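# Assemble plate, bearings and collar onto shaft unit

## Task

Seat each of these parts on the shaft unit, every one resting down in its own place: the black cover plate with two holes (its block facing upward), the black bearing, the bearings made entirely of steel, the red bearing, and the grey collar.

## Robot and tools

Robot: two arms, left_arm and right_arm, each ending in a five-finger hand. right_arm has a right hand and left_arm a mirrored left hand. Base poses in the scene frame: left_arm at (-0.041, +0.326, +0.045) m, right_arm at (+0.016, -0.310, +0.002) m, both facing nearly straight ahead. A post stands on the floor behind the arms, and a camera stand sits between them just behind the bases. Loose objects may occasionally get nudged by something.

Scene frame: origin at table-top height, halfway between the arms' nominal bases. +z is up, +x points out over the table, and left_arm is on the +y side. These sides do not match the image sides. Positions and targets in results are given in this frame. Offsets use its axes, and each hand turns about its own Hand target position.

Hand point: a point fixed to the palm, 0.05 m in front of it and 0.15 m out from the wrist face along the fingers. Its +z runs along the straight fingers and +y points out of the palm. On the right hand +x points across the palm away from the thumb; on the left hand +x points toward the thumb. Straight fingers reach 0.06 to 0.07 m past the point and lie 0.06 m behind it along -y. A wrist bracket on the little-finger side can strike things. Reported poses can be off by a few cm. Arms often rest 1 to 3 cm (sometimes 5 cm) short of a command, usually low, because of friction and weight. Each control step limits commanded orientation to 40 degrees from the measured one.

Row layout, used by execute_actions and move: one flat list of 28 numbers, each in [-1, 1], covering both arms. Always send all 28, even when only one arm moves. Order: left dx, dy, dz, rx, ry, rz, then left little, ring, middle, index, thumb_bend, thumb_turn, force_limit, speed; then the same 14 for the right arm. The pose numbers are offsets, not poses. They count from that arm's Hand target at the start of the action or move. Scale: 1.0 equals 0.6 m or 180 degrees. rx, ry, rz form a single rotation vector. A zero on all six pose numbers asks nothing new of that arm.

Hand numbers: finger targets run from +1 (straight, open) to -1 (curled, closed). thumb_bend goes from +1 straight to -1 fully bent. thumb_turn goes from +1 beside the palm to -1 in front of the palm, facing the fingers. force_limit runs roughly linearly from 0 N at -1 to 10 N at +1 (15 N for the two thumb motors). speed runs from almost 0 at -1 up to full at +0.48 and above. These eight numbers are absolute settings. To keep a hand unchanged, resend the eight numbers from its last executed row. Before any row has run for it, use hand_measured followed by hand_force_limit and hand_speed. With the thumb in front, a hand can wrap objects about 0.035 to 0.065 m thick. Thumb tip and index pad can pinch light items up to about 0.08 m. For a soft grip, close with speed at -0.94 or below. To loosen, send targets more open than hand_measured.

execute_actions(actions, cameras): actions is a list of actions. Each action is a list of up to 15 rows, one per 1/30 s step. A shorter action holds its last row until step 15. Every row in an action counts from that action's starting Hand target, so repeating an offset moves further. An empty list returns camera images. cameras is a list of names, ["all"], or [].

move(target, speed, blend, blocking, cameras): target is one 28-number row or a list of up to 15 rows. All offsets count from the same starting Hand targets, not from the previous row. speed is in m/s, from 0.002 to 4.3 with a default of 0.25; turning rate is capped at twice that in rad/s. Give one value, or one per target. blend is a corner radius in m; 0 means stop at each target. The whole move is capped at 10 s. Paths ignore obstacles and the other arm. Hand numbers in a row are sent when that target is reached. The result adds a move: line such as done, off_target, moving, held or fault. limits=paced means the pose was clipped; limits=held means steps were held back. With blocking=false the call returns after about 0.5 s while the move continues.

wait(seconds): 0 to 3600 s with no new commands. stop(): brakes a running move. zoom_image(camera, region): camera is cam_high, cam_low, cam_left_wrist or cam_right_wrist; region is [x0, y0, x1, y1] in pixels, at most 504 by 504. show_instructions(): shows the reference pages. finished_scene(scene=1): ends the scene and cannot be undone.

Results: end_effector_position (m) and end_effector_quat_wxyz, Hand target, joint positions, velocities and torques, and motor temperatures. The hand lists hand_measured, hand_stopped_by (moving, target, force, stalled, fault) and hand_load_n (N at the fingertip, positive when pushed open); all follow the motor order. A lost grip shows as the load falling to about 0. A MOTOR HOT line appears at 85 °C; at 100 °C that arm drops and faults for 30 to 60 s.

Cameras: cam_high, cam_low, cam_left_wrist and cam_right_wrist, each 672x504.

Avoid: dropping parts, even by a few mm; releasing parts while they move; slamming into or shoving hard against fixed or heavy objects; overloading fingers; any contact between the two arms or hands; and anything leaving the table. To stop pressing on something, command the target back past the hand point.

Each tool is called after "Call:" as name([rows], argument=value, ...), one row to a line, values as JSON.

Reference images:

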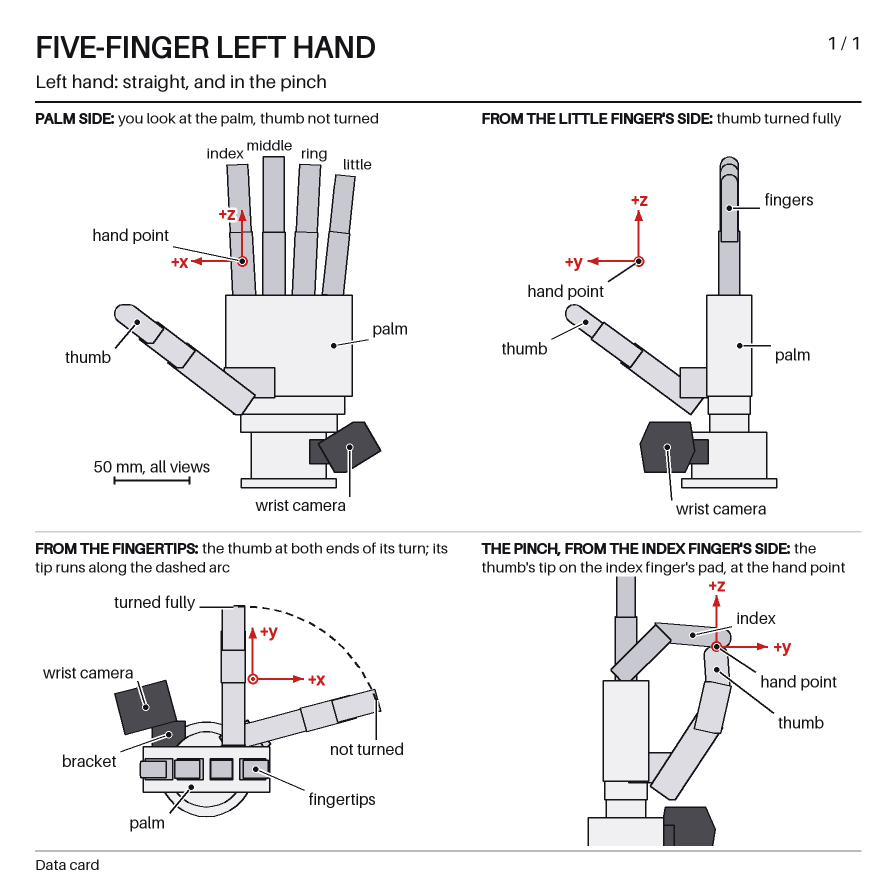

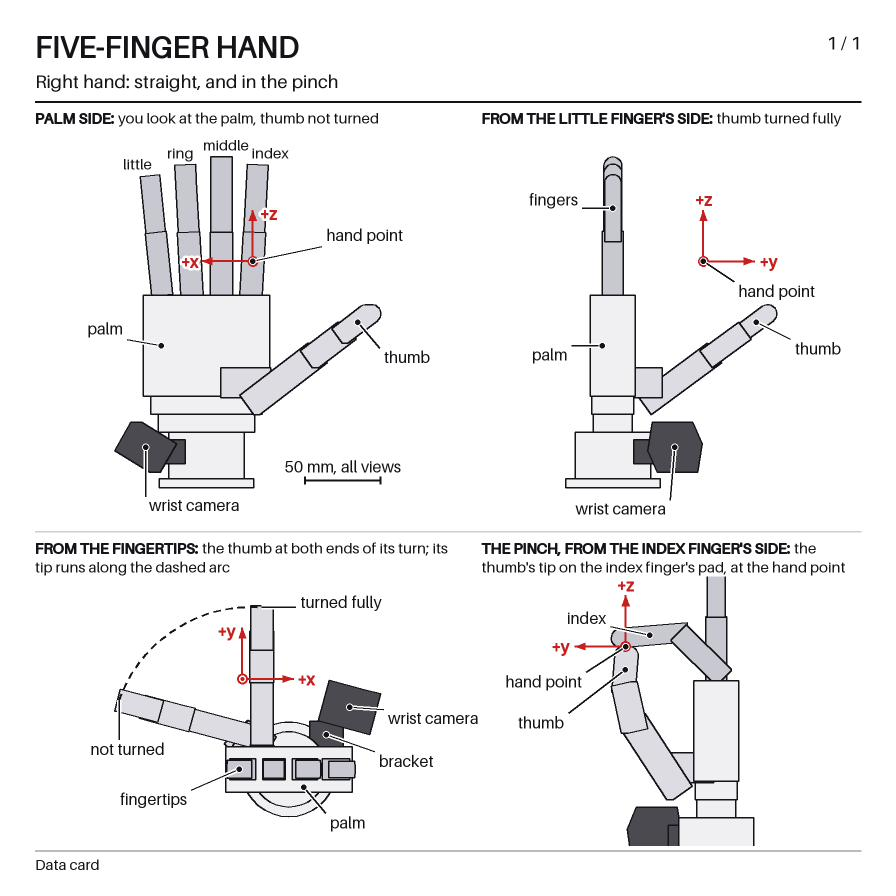

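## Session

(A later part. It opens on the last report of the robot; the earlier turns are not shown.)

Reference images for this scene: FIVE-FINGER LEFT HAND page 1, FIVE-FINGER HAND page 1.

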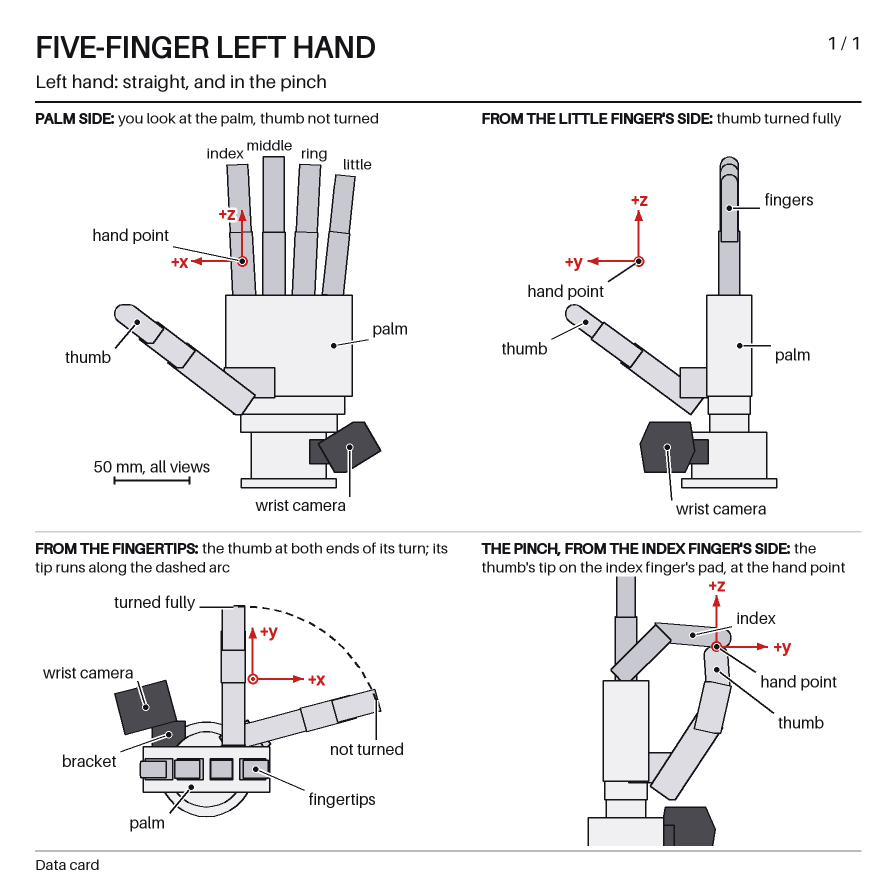

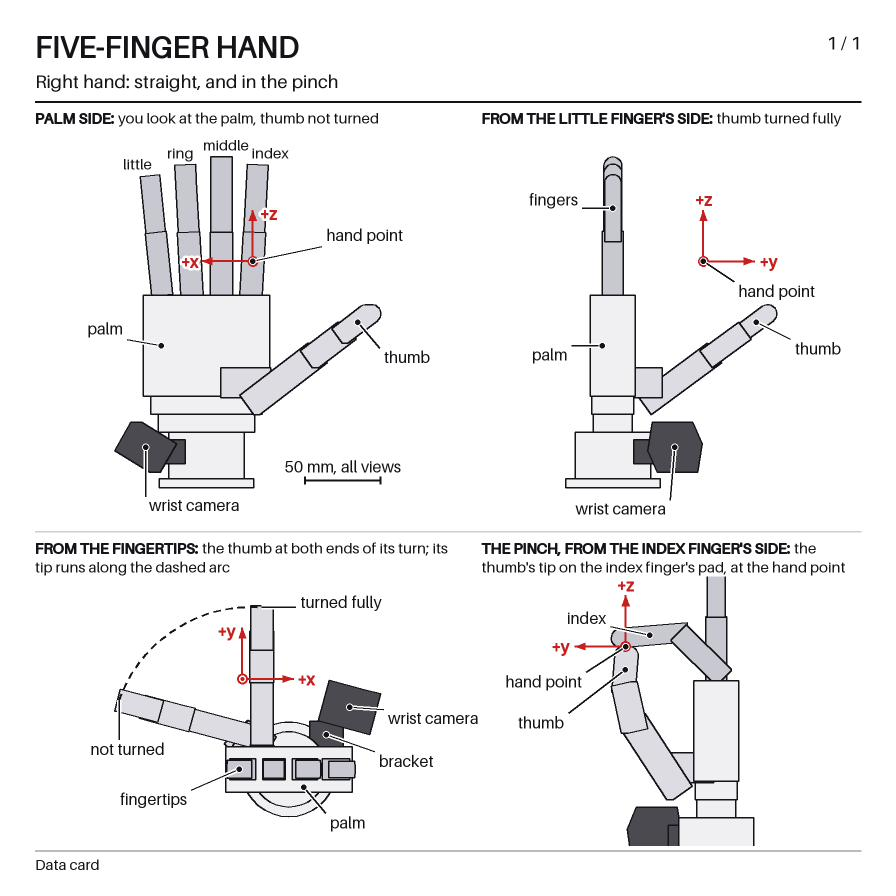

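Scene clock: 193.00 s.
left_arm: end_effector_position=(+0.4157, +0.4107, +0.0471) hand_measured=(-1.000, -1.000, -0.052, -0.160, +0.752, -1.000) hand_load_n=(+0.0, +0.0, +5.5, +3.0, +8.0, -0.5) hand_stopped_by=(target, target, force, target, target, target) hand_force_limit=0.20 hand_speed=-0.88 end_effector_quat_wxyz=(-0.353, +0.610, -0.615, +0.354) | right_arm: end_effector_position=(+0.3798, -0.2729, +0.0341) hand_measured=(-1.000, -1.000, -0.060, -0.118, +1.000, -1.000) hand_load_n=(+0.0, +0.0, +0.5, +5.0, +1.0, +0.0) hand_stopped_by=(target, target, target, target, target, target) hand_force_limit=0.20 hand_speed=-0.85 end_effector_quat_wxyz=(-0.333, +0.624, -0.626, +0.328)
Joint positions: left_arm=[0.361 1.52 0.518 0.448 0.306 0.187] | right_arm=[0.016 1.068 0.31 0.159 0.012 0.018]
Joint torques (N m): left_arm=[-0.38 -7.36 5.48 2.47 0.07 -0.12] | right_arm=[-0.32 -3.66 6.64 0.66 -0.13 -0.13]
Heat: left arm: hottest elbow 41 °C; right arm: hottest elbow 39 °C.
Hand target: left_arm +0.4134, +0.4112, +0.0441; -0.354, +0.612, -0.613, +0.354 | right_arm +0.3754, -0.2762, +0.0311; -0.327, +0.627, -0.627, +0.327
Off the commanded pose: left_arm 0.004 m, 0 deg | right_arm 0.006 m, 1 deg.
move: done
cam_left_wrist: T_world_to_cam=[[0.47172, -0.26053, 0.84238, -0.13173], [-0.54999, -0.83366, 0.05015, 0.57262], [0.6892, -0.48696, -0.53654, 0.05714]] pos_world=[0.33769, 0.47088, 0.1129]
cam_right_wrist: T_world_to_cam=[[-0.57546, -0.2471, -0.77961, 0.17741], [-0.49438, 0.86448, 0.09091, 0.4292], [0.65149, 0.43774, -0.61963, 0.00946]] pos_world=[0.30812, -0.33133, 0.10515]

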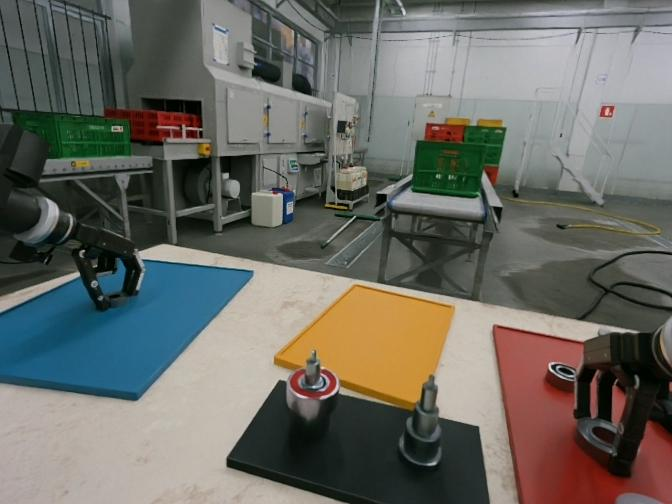

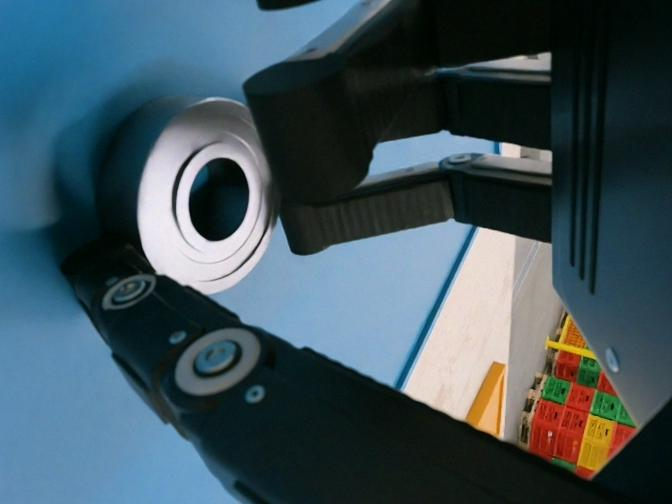

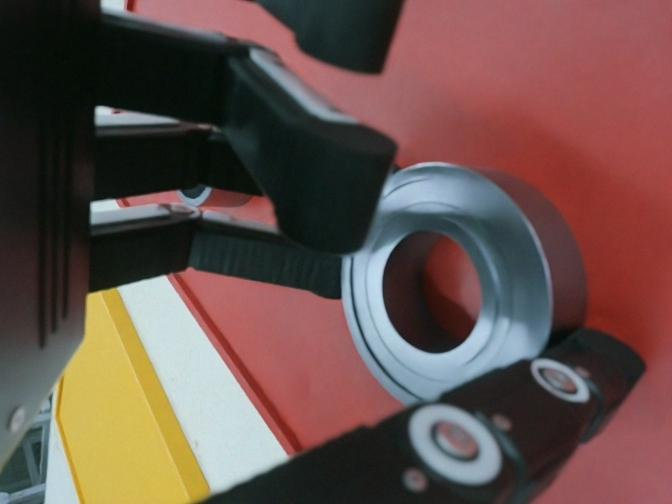

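Call:
move([
  [0,0,0, 0,0,0, -1,-1,-0.06,-0.19,0.75,-1,0.2,-0.88, 0,0,0,0,0,0, -1,-1,-0.12,-0.16,1,-1,0.4,-0.88],
], cameras=[], speed=0.05)

Call:
move([
  [0,0,0.055, 0,0,0, -1,-1,-0.06,-0.19,0.75,-1,0.2,-0.88, 0,0,0.035,0,0,0, -1,-1,-0.12,-0.16,1,-1,0.4,-0.88],
], cameras=["all"], speed=0.05)

Call:
zoom_image(camera="cam_low", region=[70, 240, 170, 310])

Call:
zoom_image(camera="cam_low", region=[552, 380, 652, 480])

Scene clock: 193.90 s.
left_arm: end_effector_position=(+0.4160, +0.4108, +0.0474) hand_measured=(-1.000, -1.000, -0.052, -0.190, +0.752, -1.000) hand_load_n=(+0.0, +0.0, +4.0, +4.0, +10.0, -1.5) hand_stopped_by=(target, target, force, target, target, target) hand_force_limit=0.20 hand_speed=-0.88 end_effector_quat_wxyz=(-0.353, +0.610, -0.615, +0.354) | right_arm: end_effector_position=(+0.3798, -0.2731, +0.0341) hand_measured=(-1.000, -1.000, -0.078, -0.128, +1.000, -1.000) hand_load_n=(+0.0, +0.0, +8.0, +7.0, +2.5, +0.0) hand_stopped_by=(target, target, force, force, target, target) hand_force_limit=0.40 hand_speed=-0.88 end_effector_quat_wxyz=(-0.333, +0.624, -0.626, +0.328)
Joint positions: left_arm=[0.361 1.52 0.518 0.45 0.306 0.187] | right_arm=[0.015 1.068 0.31 0.159 0.012 0.017]
Joint torques (N m): left_arm=[0.5 -7.53 5.83 2.47 0.08 -0.1] | right_arm=[-0.26 -3.6 6.64 0.65 -0.13 -0.12]
Heat: left arm: hottest elbow 41 °C; right arm: hottest elbow 39 °C.
Hand target: left_arm +0.4134, +0.4112, +0.0441; -0.354, +0.612, -0.613, +0.354 | right_arm +0.3754, -0.2763, +0.0311; -0.326, +0.627, -0.627, +0.327
Off the commanded pose: left_arm 0.004 m, 0 deg | right_arm 0.006 m, 1 deg.
move: done

Scene clock: 195.17 s.
left_arm: end_effector_position=(+0.4054, +0.4070, +0.0639) hand_measured=(-1.000, -1.000, -0.052, -0.190, +0.752, -1.000) hand_load_n=(+0.0, +0.0, +6.5, +0.0, +7.0, +0.5) hand_stopped_by=(target, target, force, target, target, target) hand_force_limit=0.20 hand_speed=-0.88 end_effector_quat_wxyz=(-0.342, +0.616, -0.618, +0.349) | right_arm: end_effector_position=(+0.3632, -0.2735, +0.0352) hand_measured=(-1.000, -1.000, -0.078, -0.128, +1.000, -1.000) hand_load_n=(+0.0, +0.0, +8.0, +7.5, +2.5, +0.5) hand_stopped_by=(target, target, force, force, target, target) hand_force_limit=0.40 hand_speed=-0.88 end_effector_quat_wxyz=(-0.317, +0.632, -0.633, +0.314)
Joint positions: left_arm=[0.361 1.435 0.518 0.337 0.306 0.187] | right_arm=[0.015 1.003 0.31 0.047 0.012 0.016]
Joint torques (N m): left_arm=[0.32 -8.47 8.43 1.32 0.1 -0.08] | right_arm=[-0.21 -3.84 9.43 0.8 -0.12 -0.11]
Heat: left arm: hottest elbow 41 °C; right arm: hottest elbow 39 °C.
Hand target: left_arm +0.4134, +0.4112, +0.0770; -0.353, +0.612, -0.613, +0.354 | right_arm +0.3753, -0.2763, +0.0521; -0.326, +0.627, -0.627, +0.327
Off the commanded pose: left_arm 0.016 m, 2 deg | right_arm 0.021 m, 2 deg.
move: off_target (left_arm, right_arm)
cam_left_wrist: T_world_to_cam=[[0.4923, -0.25306, 0.83282, -0.15274], [-0.54824, -0.83331, 0.07087, 0.56081], [0.67607, -0.49148, -0.54898, 0.07936]] pos_world=[0.329, 0.46768, 0.13102]
cam_right_wrist: T_world_to_cam=[[-0.61121, -0.24942, -0.75114, 0.17997], [-0.49019, 0.86441, 0.11183, 0.41921], [0.6214, 0.43655, -0.6506, 0.03286]] pos_world=[0.29507, -0.33183, 0.10968]

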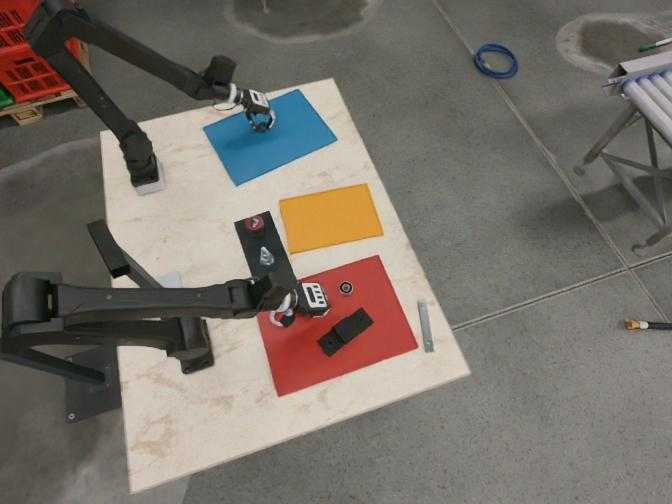

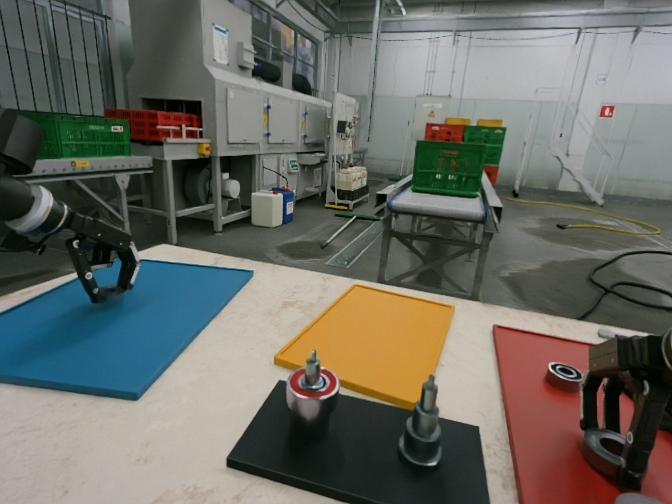

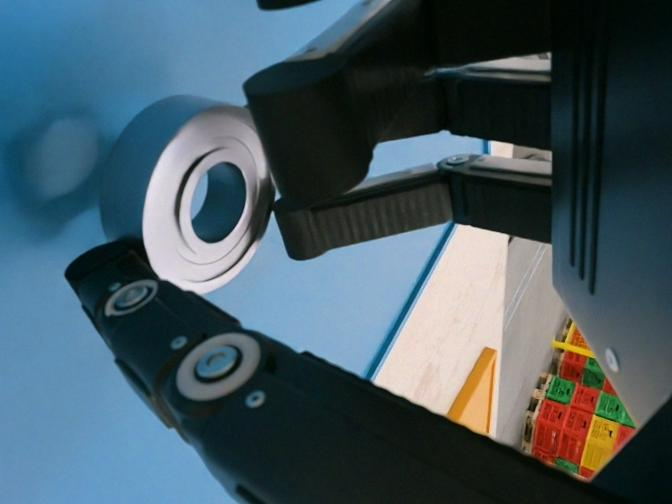

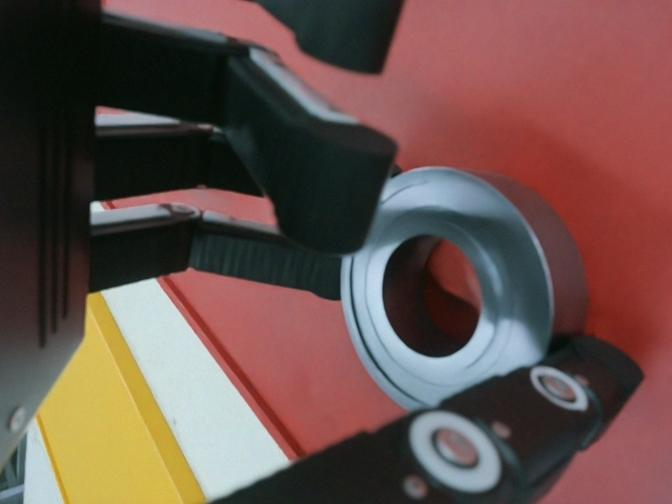

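Scaled by 5.040.

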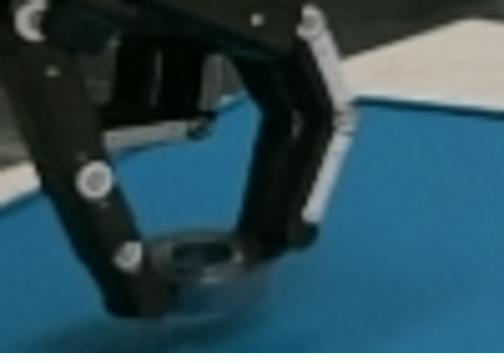

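Scaled by 5.040.

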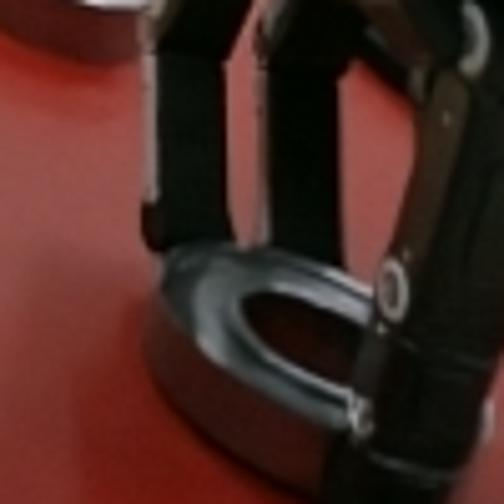

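Call:
move([
  [-0.022,-0.018,0.238, 0,0,0, -1,-1,-0.06,-0.19,0.75,-1,0.2,-0.88, 0,0,0.1,0,0,0, -1,-1,-0.12,-0.16,1,-1,0.4,-0.88],
  [-0.208,-0.71,0.222, 0,0,0, -1,-1,-0.06,-0.19,0.75,-1,0.2,-0.88, 0,0,0.1,0,0,0, -1,-1,-0.12,-0.16,1,-1,0.4,-0.88],
], cameras=["all"], speed=[0.08,0.12], blend=[0.03,0])

Call:
zoom_image(camera="cam_low", region=[260, 180, 400, 320])

Call:
zoom_image(camera="cam_high", region=[220, 150, 290, 250])

Call:
zoom_image(camera="cam_low", region=[532, 280, 672, 420])

Scene clock: 202.40 s.
left_arm: end_effector_position=(+0.2773, +0.0087, +0.1794) hand_measured=(-1.000, -1.000, -0.052, -0.190, +0.752, -1.000) hand_load_n=(+0.0, +0.0, +6.5, +0.0, +7.0, +0.5) hand_stopped_by=(target, target, force, target, target, target) hand_force_limit=0.20 hand_speed=-0.88 end_effector_quat_wxyz=(-0.360, +0.607, -0.629, +0.326) | right_arm: end_effector_position=(+0.3517, -0.2738, +0.0757) hand_measured=(-1.000, -1.000, -0.078, -0.128, +1.000, -1.000) hand_load_n=(+0.0, +0.0, +8.0, +7.5, +2.5, +0.5) hand_stopped_by=(target, target, force, force, target, target) hand_force_limit=0.40 hand_speed=-0.88 end_effector_quat_wxyz=(-0.306, +0.638, -0.639, +0.303)
Joint positions: left_arm=[-0.998 1.222 0.781 -0.447 -0.823 -0.666] | right_arm=[0.015 0.853 0.387 -0.214 0.012 0.016]
Joint torques (N m): left_arm=[-0.79 -6.18 15.34 0.9 -0.53 -0.12] | right_arm=[-0.15 -3.14 13.09 0.73 -0.1 -0.11]
Heat: left arm: hottest elbow 42 °C; right arm: hottest elbow 41 °C.
Hand target: left_arm +0.2886, -0.0148, +0.2102; -0.354, +0.612, -0.613, +0.354 | right_arm +0.3753, -0.2763, +0.1119; -0.326, +0.627, -0.627, +0.327
Off the commanded pose: left_arm 0.040 m, 4 deg | right_arm 0.043 m, 4 deg.
move: off_target (left_arm, right_arm)
cam_left_wrist: T_world_to_cam=[[0.49892, -0.30382, 0.81165, -0.28427], [-0.54506, -0.83813, 0.02131, 0.15859], [0.67379, -0.45303, -0.58376, 0.04017]] pos_world=[0.2012, 0.06475, 0.25079]
cam_right_wrist: T_world_to_cam=[[-0.63663, -0.25, -0.72952, 0.21039], [-0.48609, 0.86449, 0.12795, 0.4066], [0.59867, 0.43607, -0.67189, 0.07597]] pos_world=[0.28611, -0.33203, 0.1525]

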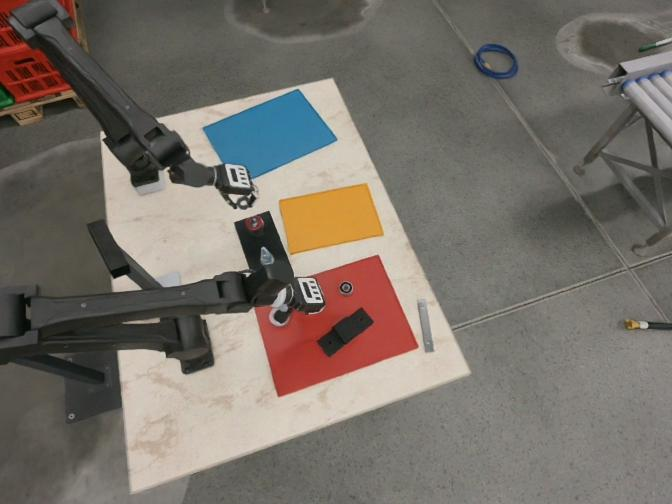

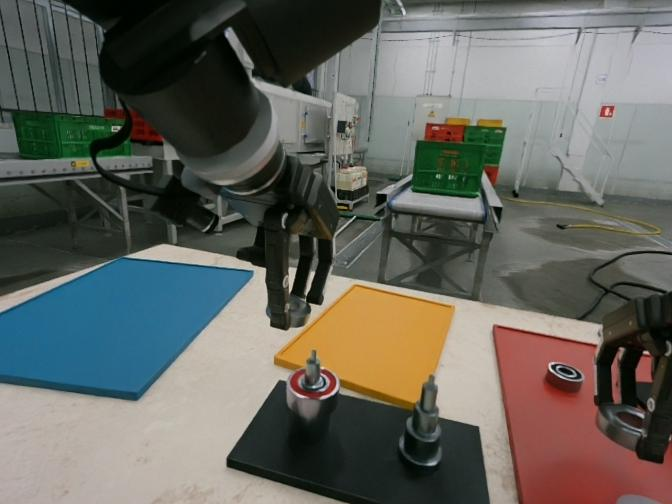

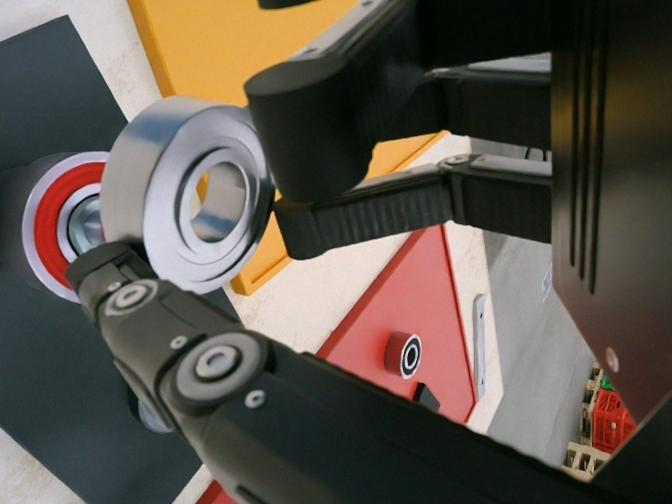

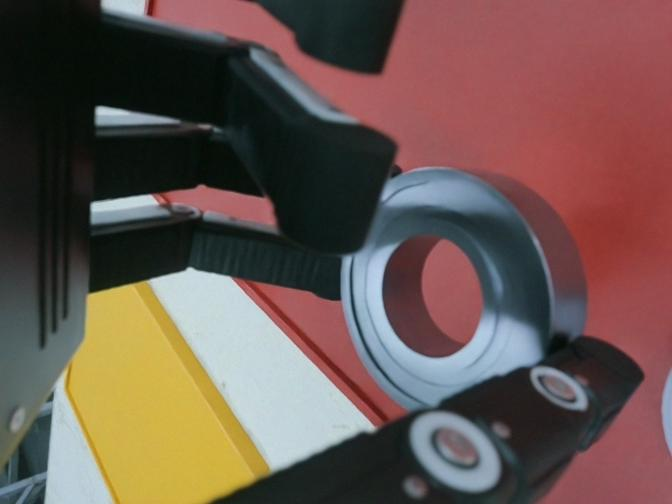

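Scaled by 3.600.

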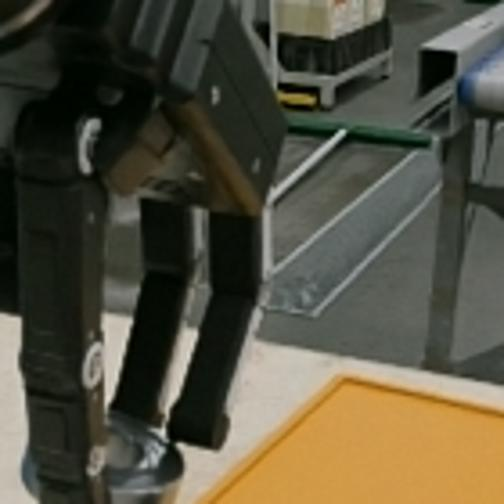

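Scaled by 5.040.

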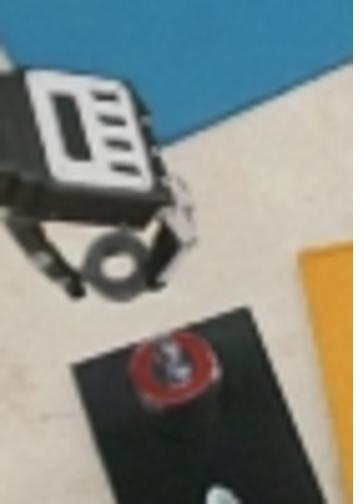

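Scaled by 3.600.

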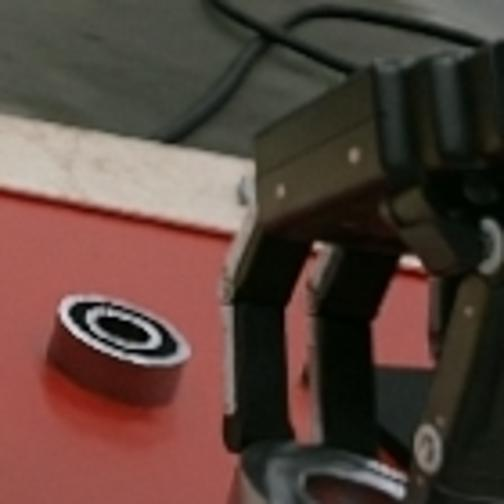

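Call:
zoom_image(camera="cam_low", region=[240, 270, 340, 370])

Call:
zoom_image(camera="cam_high", region=[225, 180, 275, 240])

Call:
zoom_image(camera="cam_left_wrist", region=[0, 80, 300, 330])

Scaled by 5.040.

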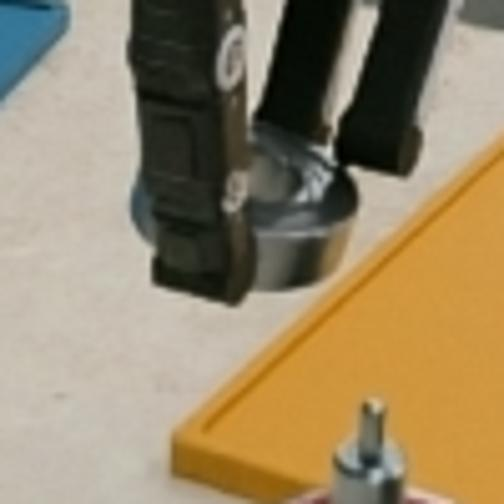

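Scaled by 8.400.

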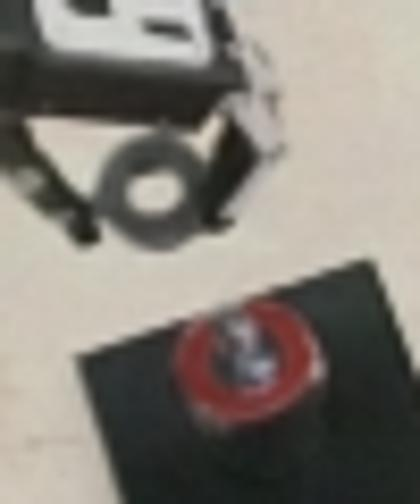

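Scaled by 1.680.

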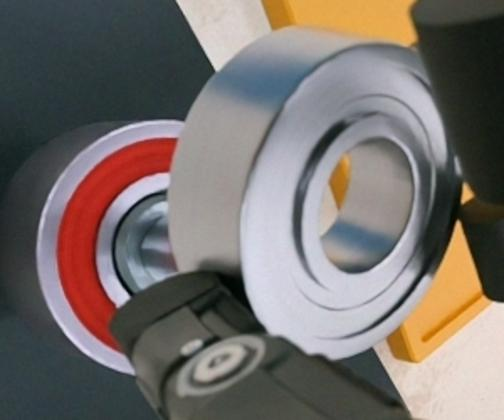

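Call:
move([
  [0.012,-0.016,-0.01, 0,0,0, -1,-1,-0.06,-0.19,0.75,-1,0.2,-0.88, 0,0,0,0,0,0, -1,-1,-0.12,-0.16,1,-1,0.4,-0.88],
], cameras=["cam_low","cam_high","cam_left_wrist"], speed=0.06)

Call:
zoom_image(camera="cam_low", region=[250, 270, 350, 370])

Call:
zoom_image(camera="cam_high", region=[225, 180, 275, 240])

Scene clock: 204.43 s.
left_arm: end_effector_position=(+0.2806, +0.0036, +0.1701) hand_measured=(-1.000, -1.000, -0.052, -0.190, +0.752, -1.000) hand_load_n=(+0.5, +0.5, +6.5, +0.0, +7.0, +0.5) hand_stopped_by=(target, target, force, target, target, target) hand_force_limit=0.20 hand_speed=-0.88 end_effector_quat_wxyz=(-0.363, +0.605, -0.634, +0.316) | right_arm: end_effector_position=(+0.3517, -0.2738, +0.0757) hand_measured=(-1.000, -1.000, -0.078, -0.128, +1.000, -1.000) hand_load_n=(+0.0, +0.0, +8.0, +7.5, +2.5, +0.0) hand_stopped_by=(target, target, force, force, target, target) hand_force_limit=0.40 hand_speed=-0.88 end_effector_quat_wxyz=(-0.306, +0.638, -0.639, +0.303)
Joint positions: left_arm=[-0.998 1.262 0.797 -0.447 -0.823 -0.666] | right_arm=[0.015 0.853 0.387 -0.214 0.012 0.016]
Joint torques (N m): left_arm=[-0.91 -6.65 15.21 1.95 -0.52 -0.12] | right_arm=[-0.21 -3.08 13.09 0.7 -0.1 -0.11]
Heat: left arm: hottest elbow 42 °C; right arm: hottest elbow 41 °C.
Hand target: left_arm +0.2959, -0.0244, +0.2043; -0.354, +0.612, -0.612, +0.354 | right_arm +0.3753, -0.2763, +0.1119; -0.326, +0.627, -0.627, +0.327
Off the commanded pose: left_arm 0.047 m, 5 deg | right_arm 0.043 m, 4 deg.
move: off_target (left_arm)
cam_left_wrist: T_world_to_cam=[[0.50934, -0.31976, 0.79895, -0.28068], [-0.5443, -0.83881, 0.01129, 0.15782], [0.66656, -0.44062, -0.60129, 0.03519]] pos_world=[0.20541, 0.05814, 0.24363]
Images, in order (width x height): cam_high 672x504, cam_low 672x504, cam_left_wrist 672x504.

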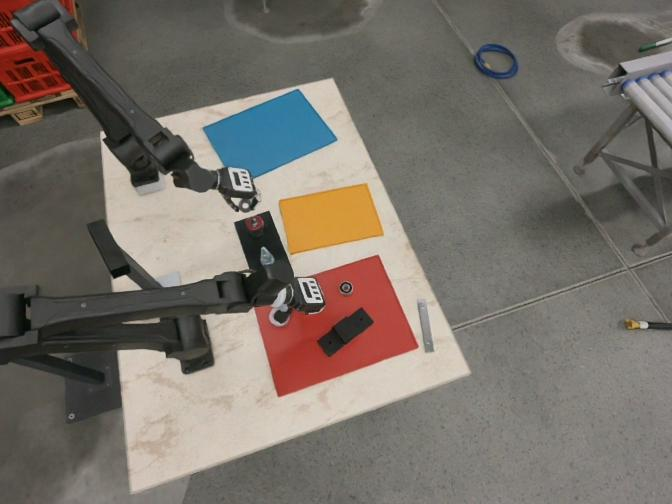

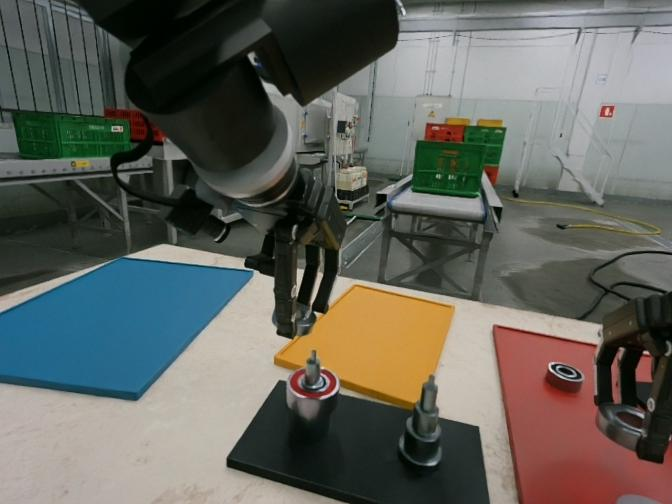

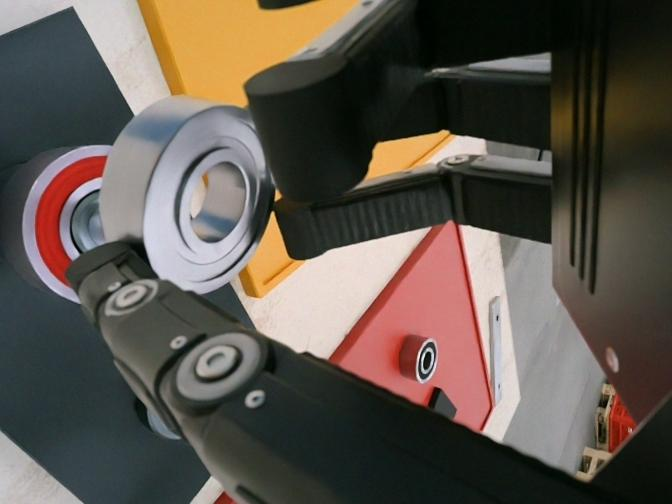

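Scaled by 5.040.

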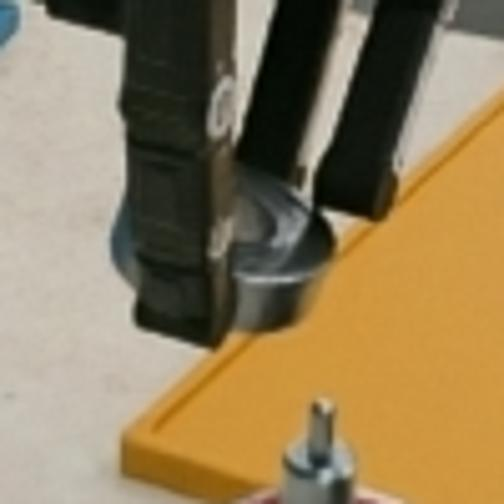

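Scaled by 8.400.

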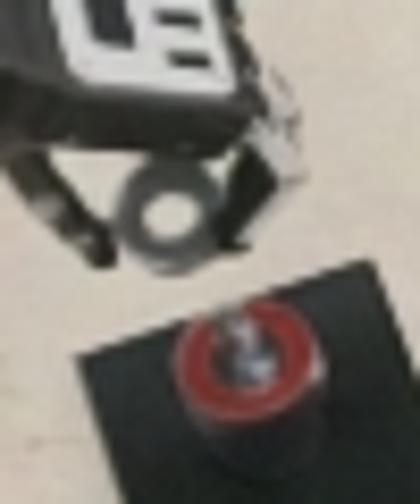

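Call:
move([
  [0.004, -0.02, 0.0, 0,0,0, -1,-1,-0.06,-0.19,0.75,-1,0.2,-0.88, 0,0,0,0,0,0, -1,-1,-0.12,-0.16,1,-1,0.4,-0.88],
], cameras=["cam_low","cam_left_wrist"], speed=0.08)

Scene clock: 205.47 s.
left_arm: end_effector_position=(+0.2860, -0.0084, +0.1723) hand_measured=(-1.000, -1.000, -0.052, -0.190, +0.752, -1.000) hand_load_n=(+0.0, +0.0, +6.5, +0.0, +7.0, +1.0) hand_stopped_by=(target, target, force, target, target, target) hand_force_limit=0.20 hand_speed=-0.88 end_effector_quat_wxyz=(-0.362, +0.607, -0.632, +0.319) | right_arm: end_effector_position=(+0.3517, -0.2738, +0.0757) hand_measured=(-1.000, -1.000, -0.078, -0.128, +1.000, -1.000) hand_load_n=(+0.0, +0.0, +8.0, +7.5, +3.0, +0.5) hand_stopped_by=(target, target, force, force, target, target) hand_force_limit=0.40 hand_speed=-0.88 end_effector_quat_wxyz=(-0.306, +0.638, -0.639, +0.303)
Joint positions: left_arm=[-1.004 1.293 0.829 -0.447 -0.829 -0.676] | right_arm=[0.015 0.853 0.387 -0.214 0.012 0.016]
Joint torques (N m): left_arm=[-0.67 -6.95 15.31 1.66 -0.61 -0.15] | right_arm=[-0.21 -3.14 13.11 0.7 -0.1 -0.11]
Heat: left arm: hottest elbow 42 °C; right arm: hottest elbow 42 °C.
Hand target: left_arm +0.2983, -0.0365, +0.2042; -0.354, +0.612, -0.613, +0.354 | right_arm +0.3753, -0.2763, +0.1119; -0.326, +0.627, -0.627, +0.327
Off the commanded pose: left_arm 0.044 m, 5 deg | right_arm 0.043 m, 4 deg.
move: off_target (left_arm)
cam_left_wrist: T_world_to_cam=[[0.50699, -0.31317, 0.80305, -0.28892], [-0.54194, -0.84029, 0.01445, 0.14945], [0.67027, -0.44254, -0.59574, 0.02561]] pos_world=[0.2103, 0.04644, 0.24511]

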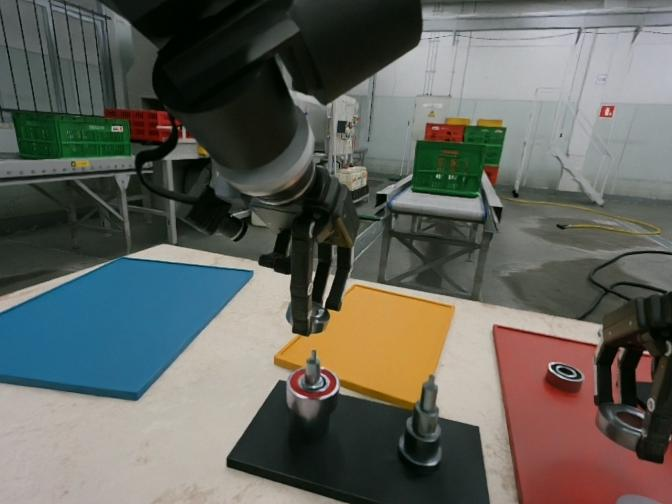

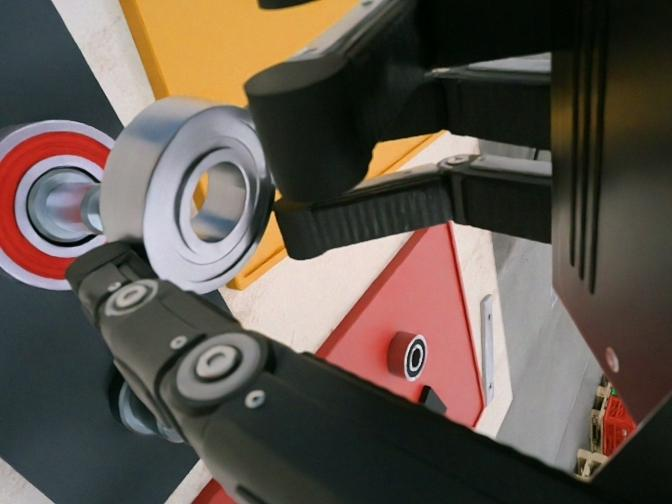

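Call:
move([
  [0.002, -0.008, -0.035, 0,0,0, -1,-1,-0.06,-0.19,0.75,-1,0.2,-0.88, 0,0,0,0,0,0, -1,-1,-0.12,-0.16,1,-1,0.4,-0.88],
], cameras=["cam_low","cam_high","cam_left_wrist"], speed=0.08)

Call:
zoom_image(camera="cam_low", region=[260, 280, 360, 380])

Call:
zoom_image(camera="cam_high", region=[225, 180, 275, 240])

Call:
zoom_image(camera="cam_left_wrist", region=[0, 80, 300, 330])

Scene clock: 206.80 s.
left_arm: end_effector_position=(+0.2908, -0.0187, +0.1596) hand_measured=(-1.000, -1.000, -0.052, -0.190, +0.752, -1.000) hand_load_n=(+0.0, +0.0, +6.5, +0.0, +7.0, +0.5) hand_stopped_by=(target, target, force, target, target, target) hand_force_limit=0.20 hand_speed=-0.88 end_effector_quat_wxyz=(-0.362, +0.608, -0.629, +0.323) | right_arm: end_effector_position=(+0.3517, -0.2738, +0.0757) hand_measured=(-1.000, -1.000, -0.078, -0.128, +1.000, -1.000) hand_load_n=(+0.0, +0.0, +8.0, +7.5, +2.5, +0.0) hand_stopped_by=(target, target, force, force, target, target) hand_force_limit=0.40 hand_speed=-0.88 end_effector_quat_wxyz=(-0.306, +0.638, -0.639, +0.303)
Joint positions: left_arm=[-1.008 1.339 0.829 -0.395 -0.831 -0.681] | right_arm=[0.015 0.853 0.387 -0.214 0.012 0.016]
Joint torques (N m): left_arm=[-1.2 -8.47 12.81 1.98 -0.53 -0.14] | right_arm=[-0.21 -3.08 13.09 0.72 -0.09 -0.11]
Heat: left arm: hottest elbow 43 °C; right arm: hottest elbow 42 °C.
Hand target: left_arm +0.2994, -0.0412, +0.1831; -0.354, +0.612, -0.613, +0.354 | right_arm +0.3753, -0.2763, +0.1119; -0.326, +0.627, -0.627, +0.327
Off the commanded pose: left_arm 0.034 m, 4 deg | right_arm 0.043 m, 4 deg.
move: off_target (left_arm)
cam_left_wrist: T_world_to_cam=[[0.50239, -0.30584, 0.80875, -0.28383], [-0.54182, -0.84028, 0.01881, 0.14271], [0.67383, -0.44764, -0.58786, 0.00789]] pos_world=[0.2146, 0.03664, 0.2315]
Images, in order (width x height): cam_high 672x504, cam_low 672x504, cam_left_wrist 672x504.

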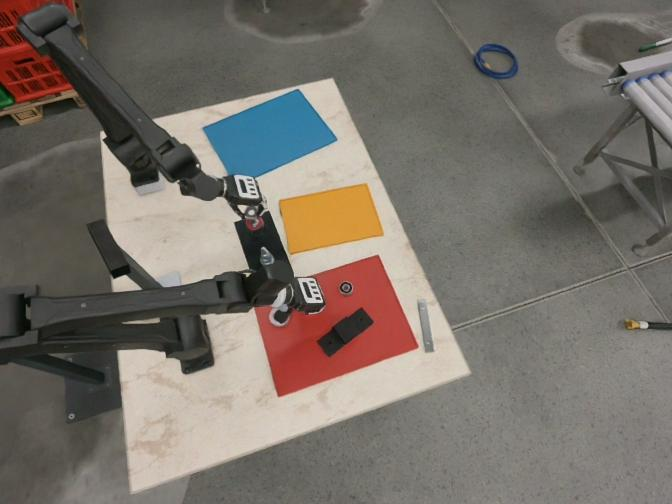

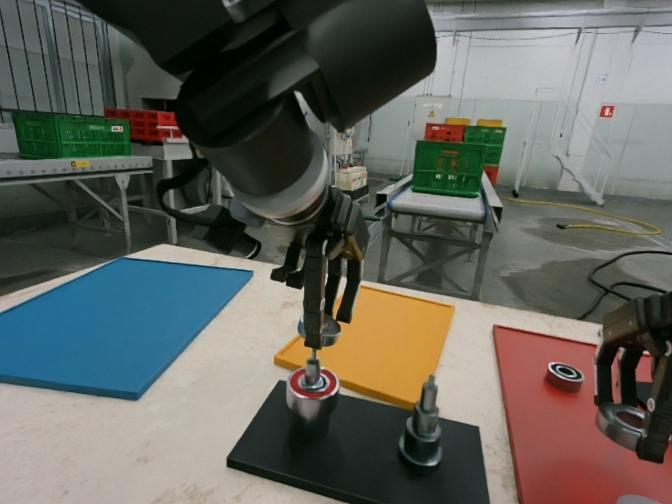

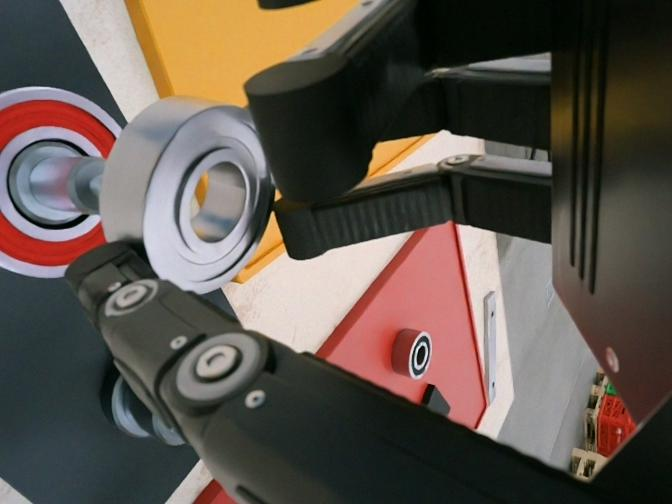

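Scaled by 5.040.

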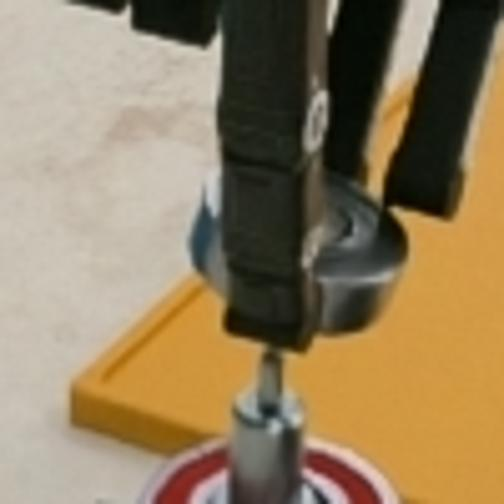

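Scaled by 8.400.

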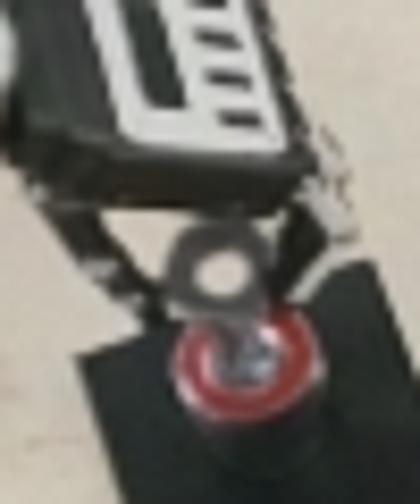

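Scaled by 1.680.

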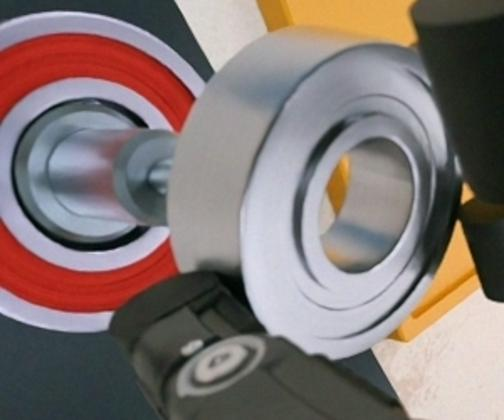

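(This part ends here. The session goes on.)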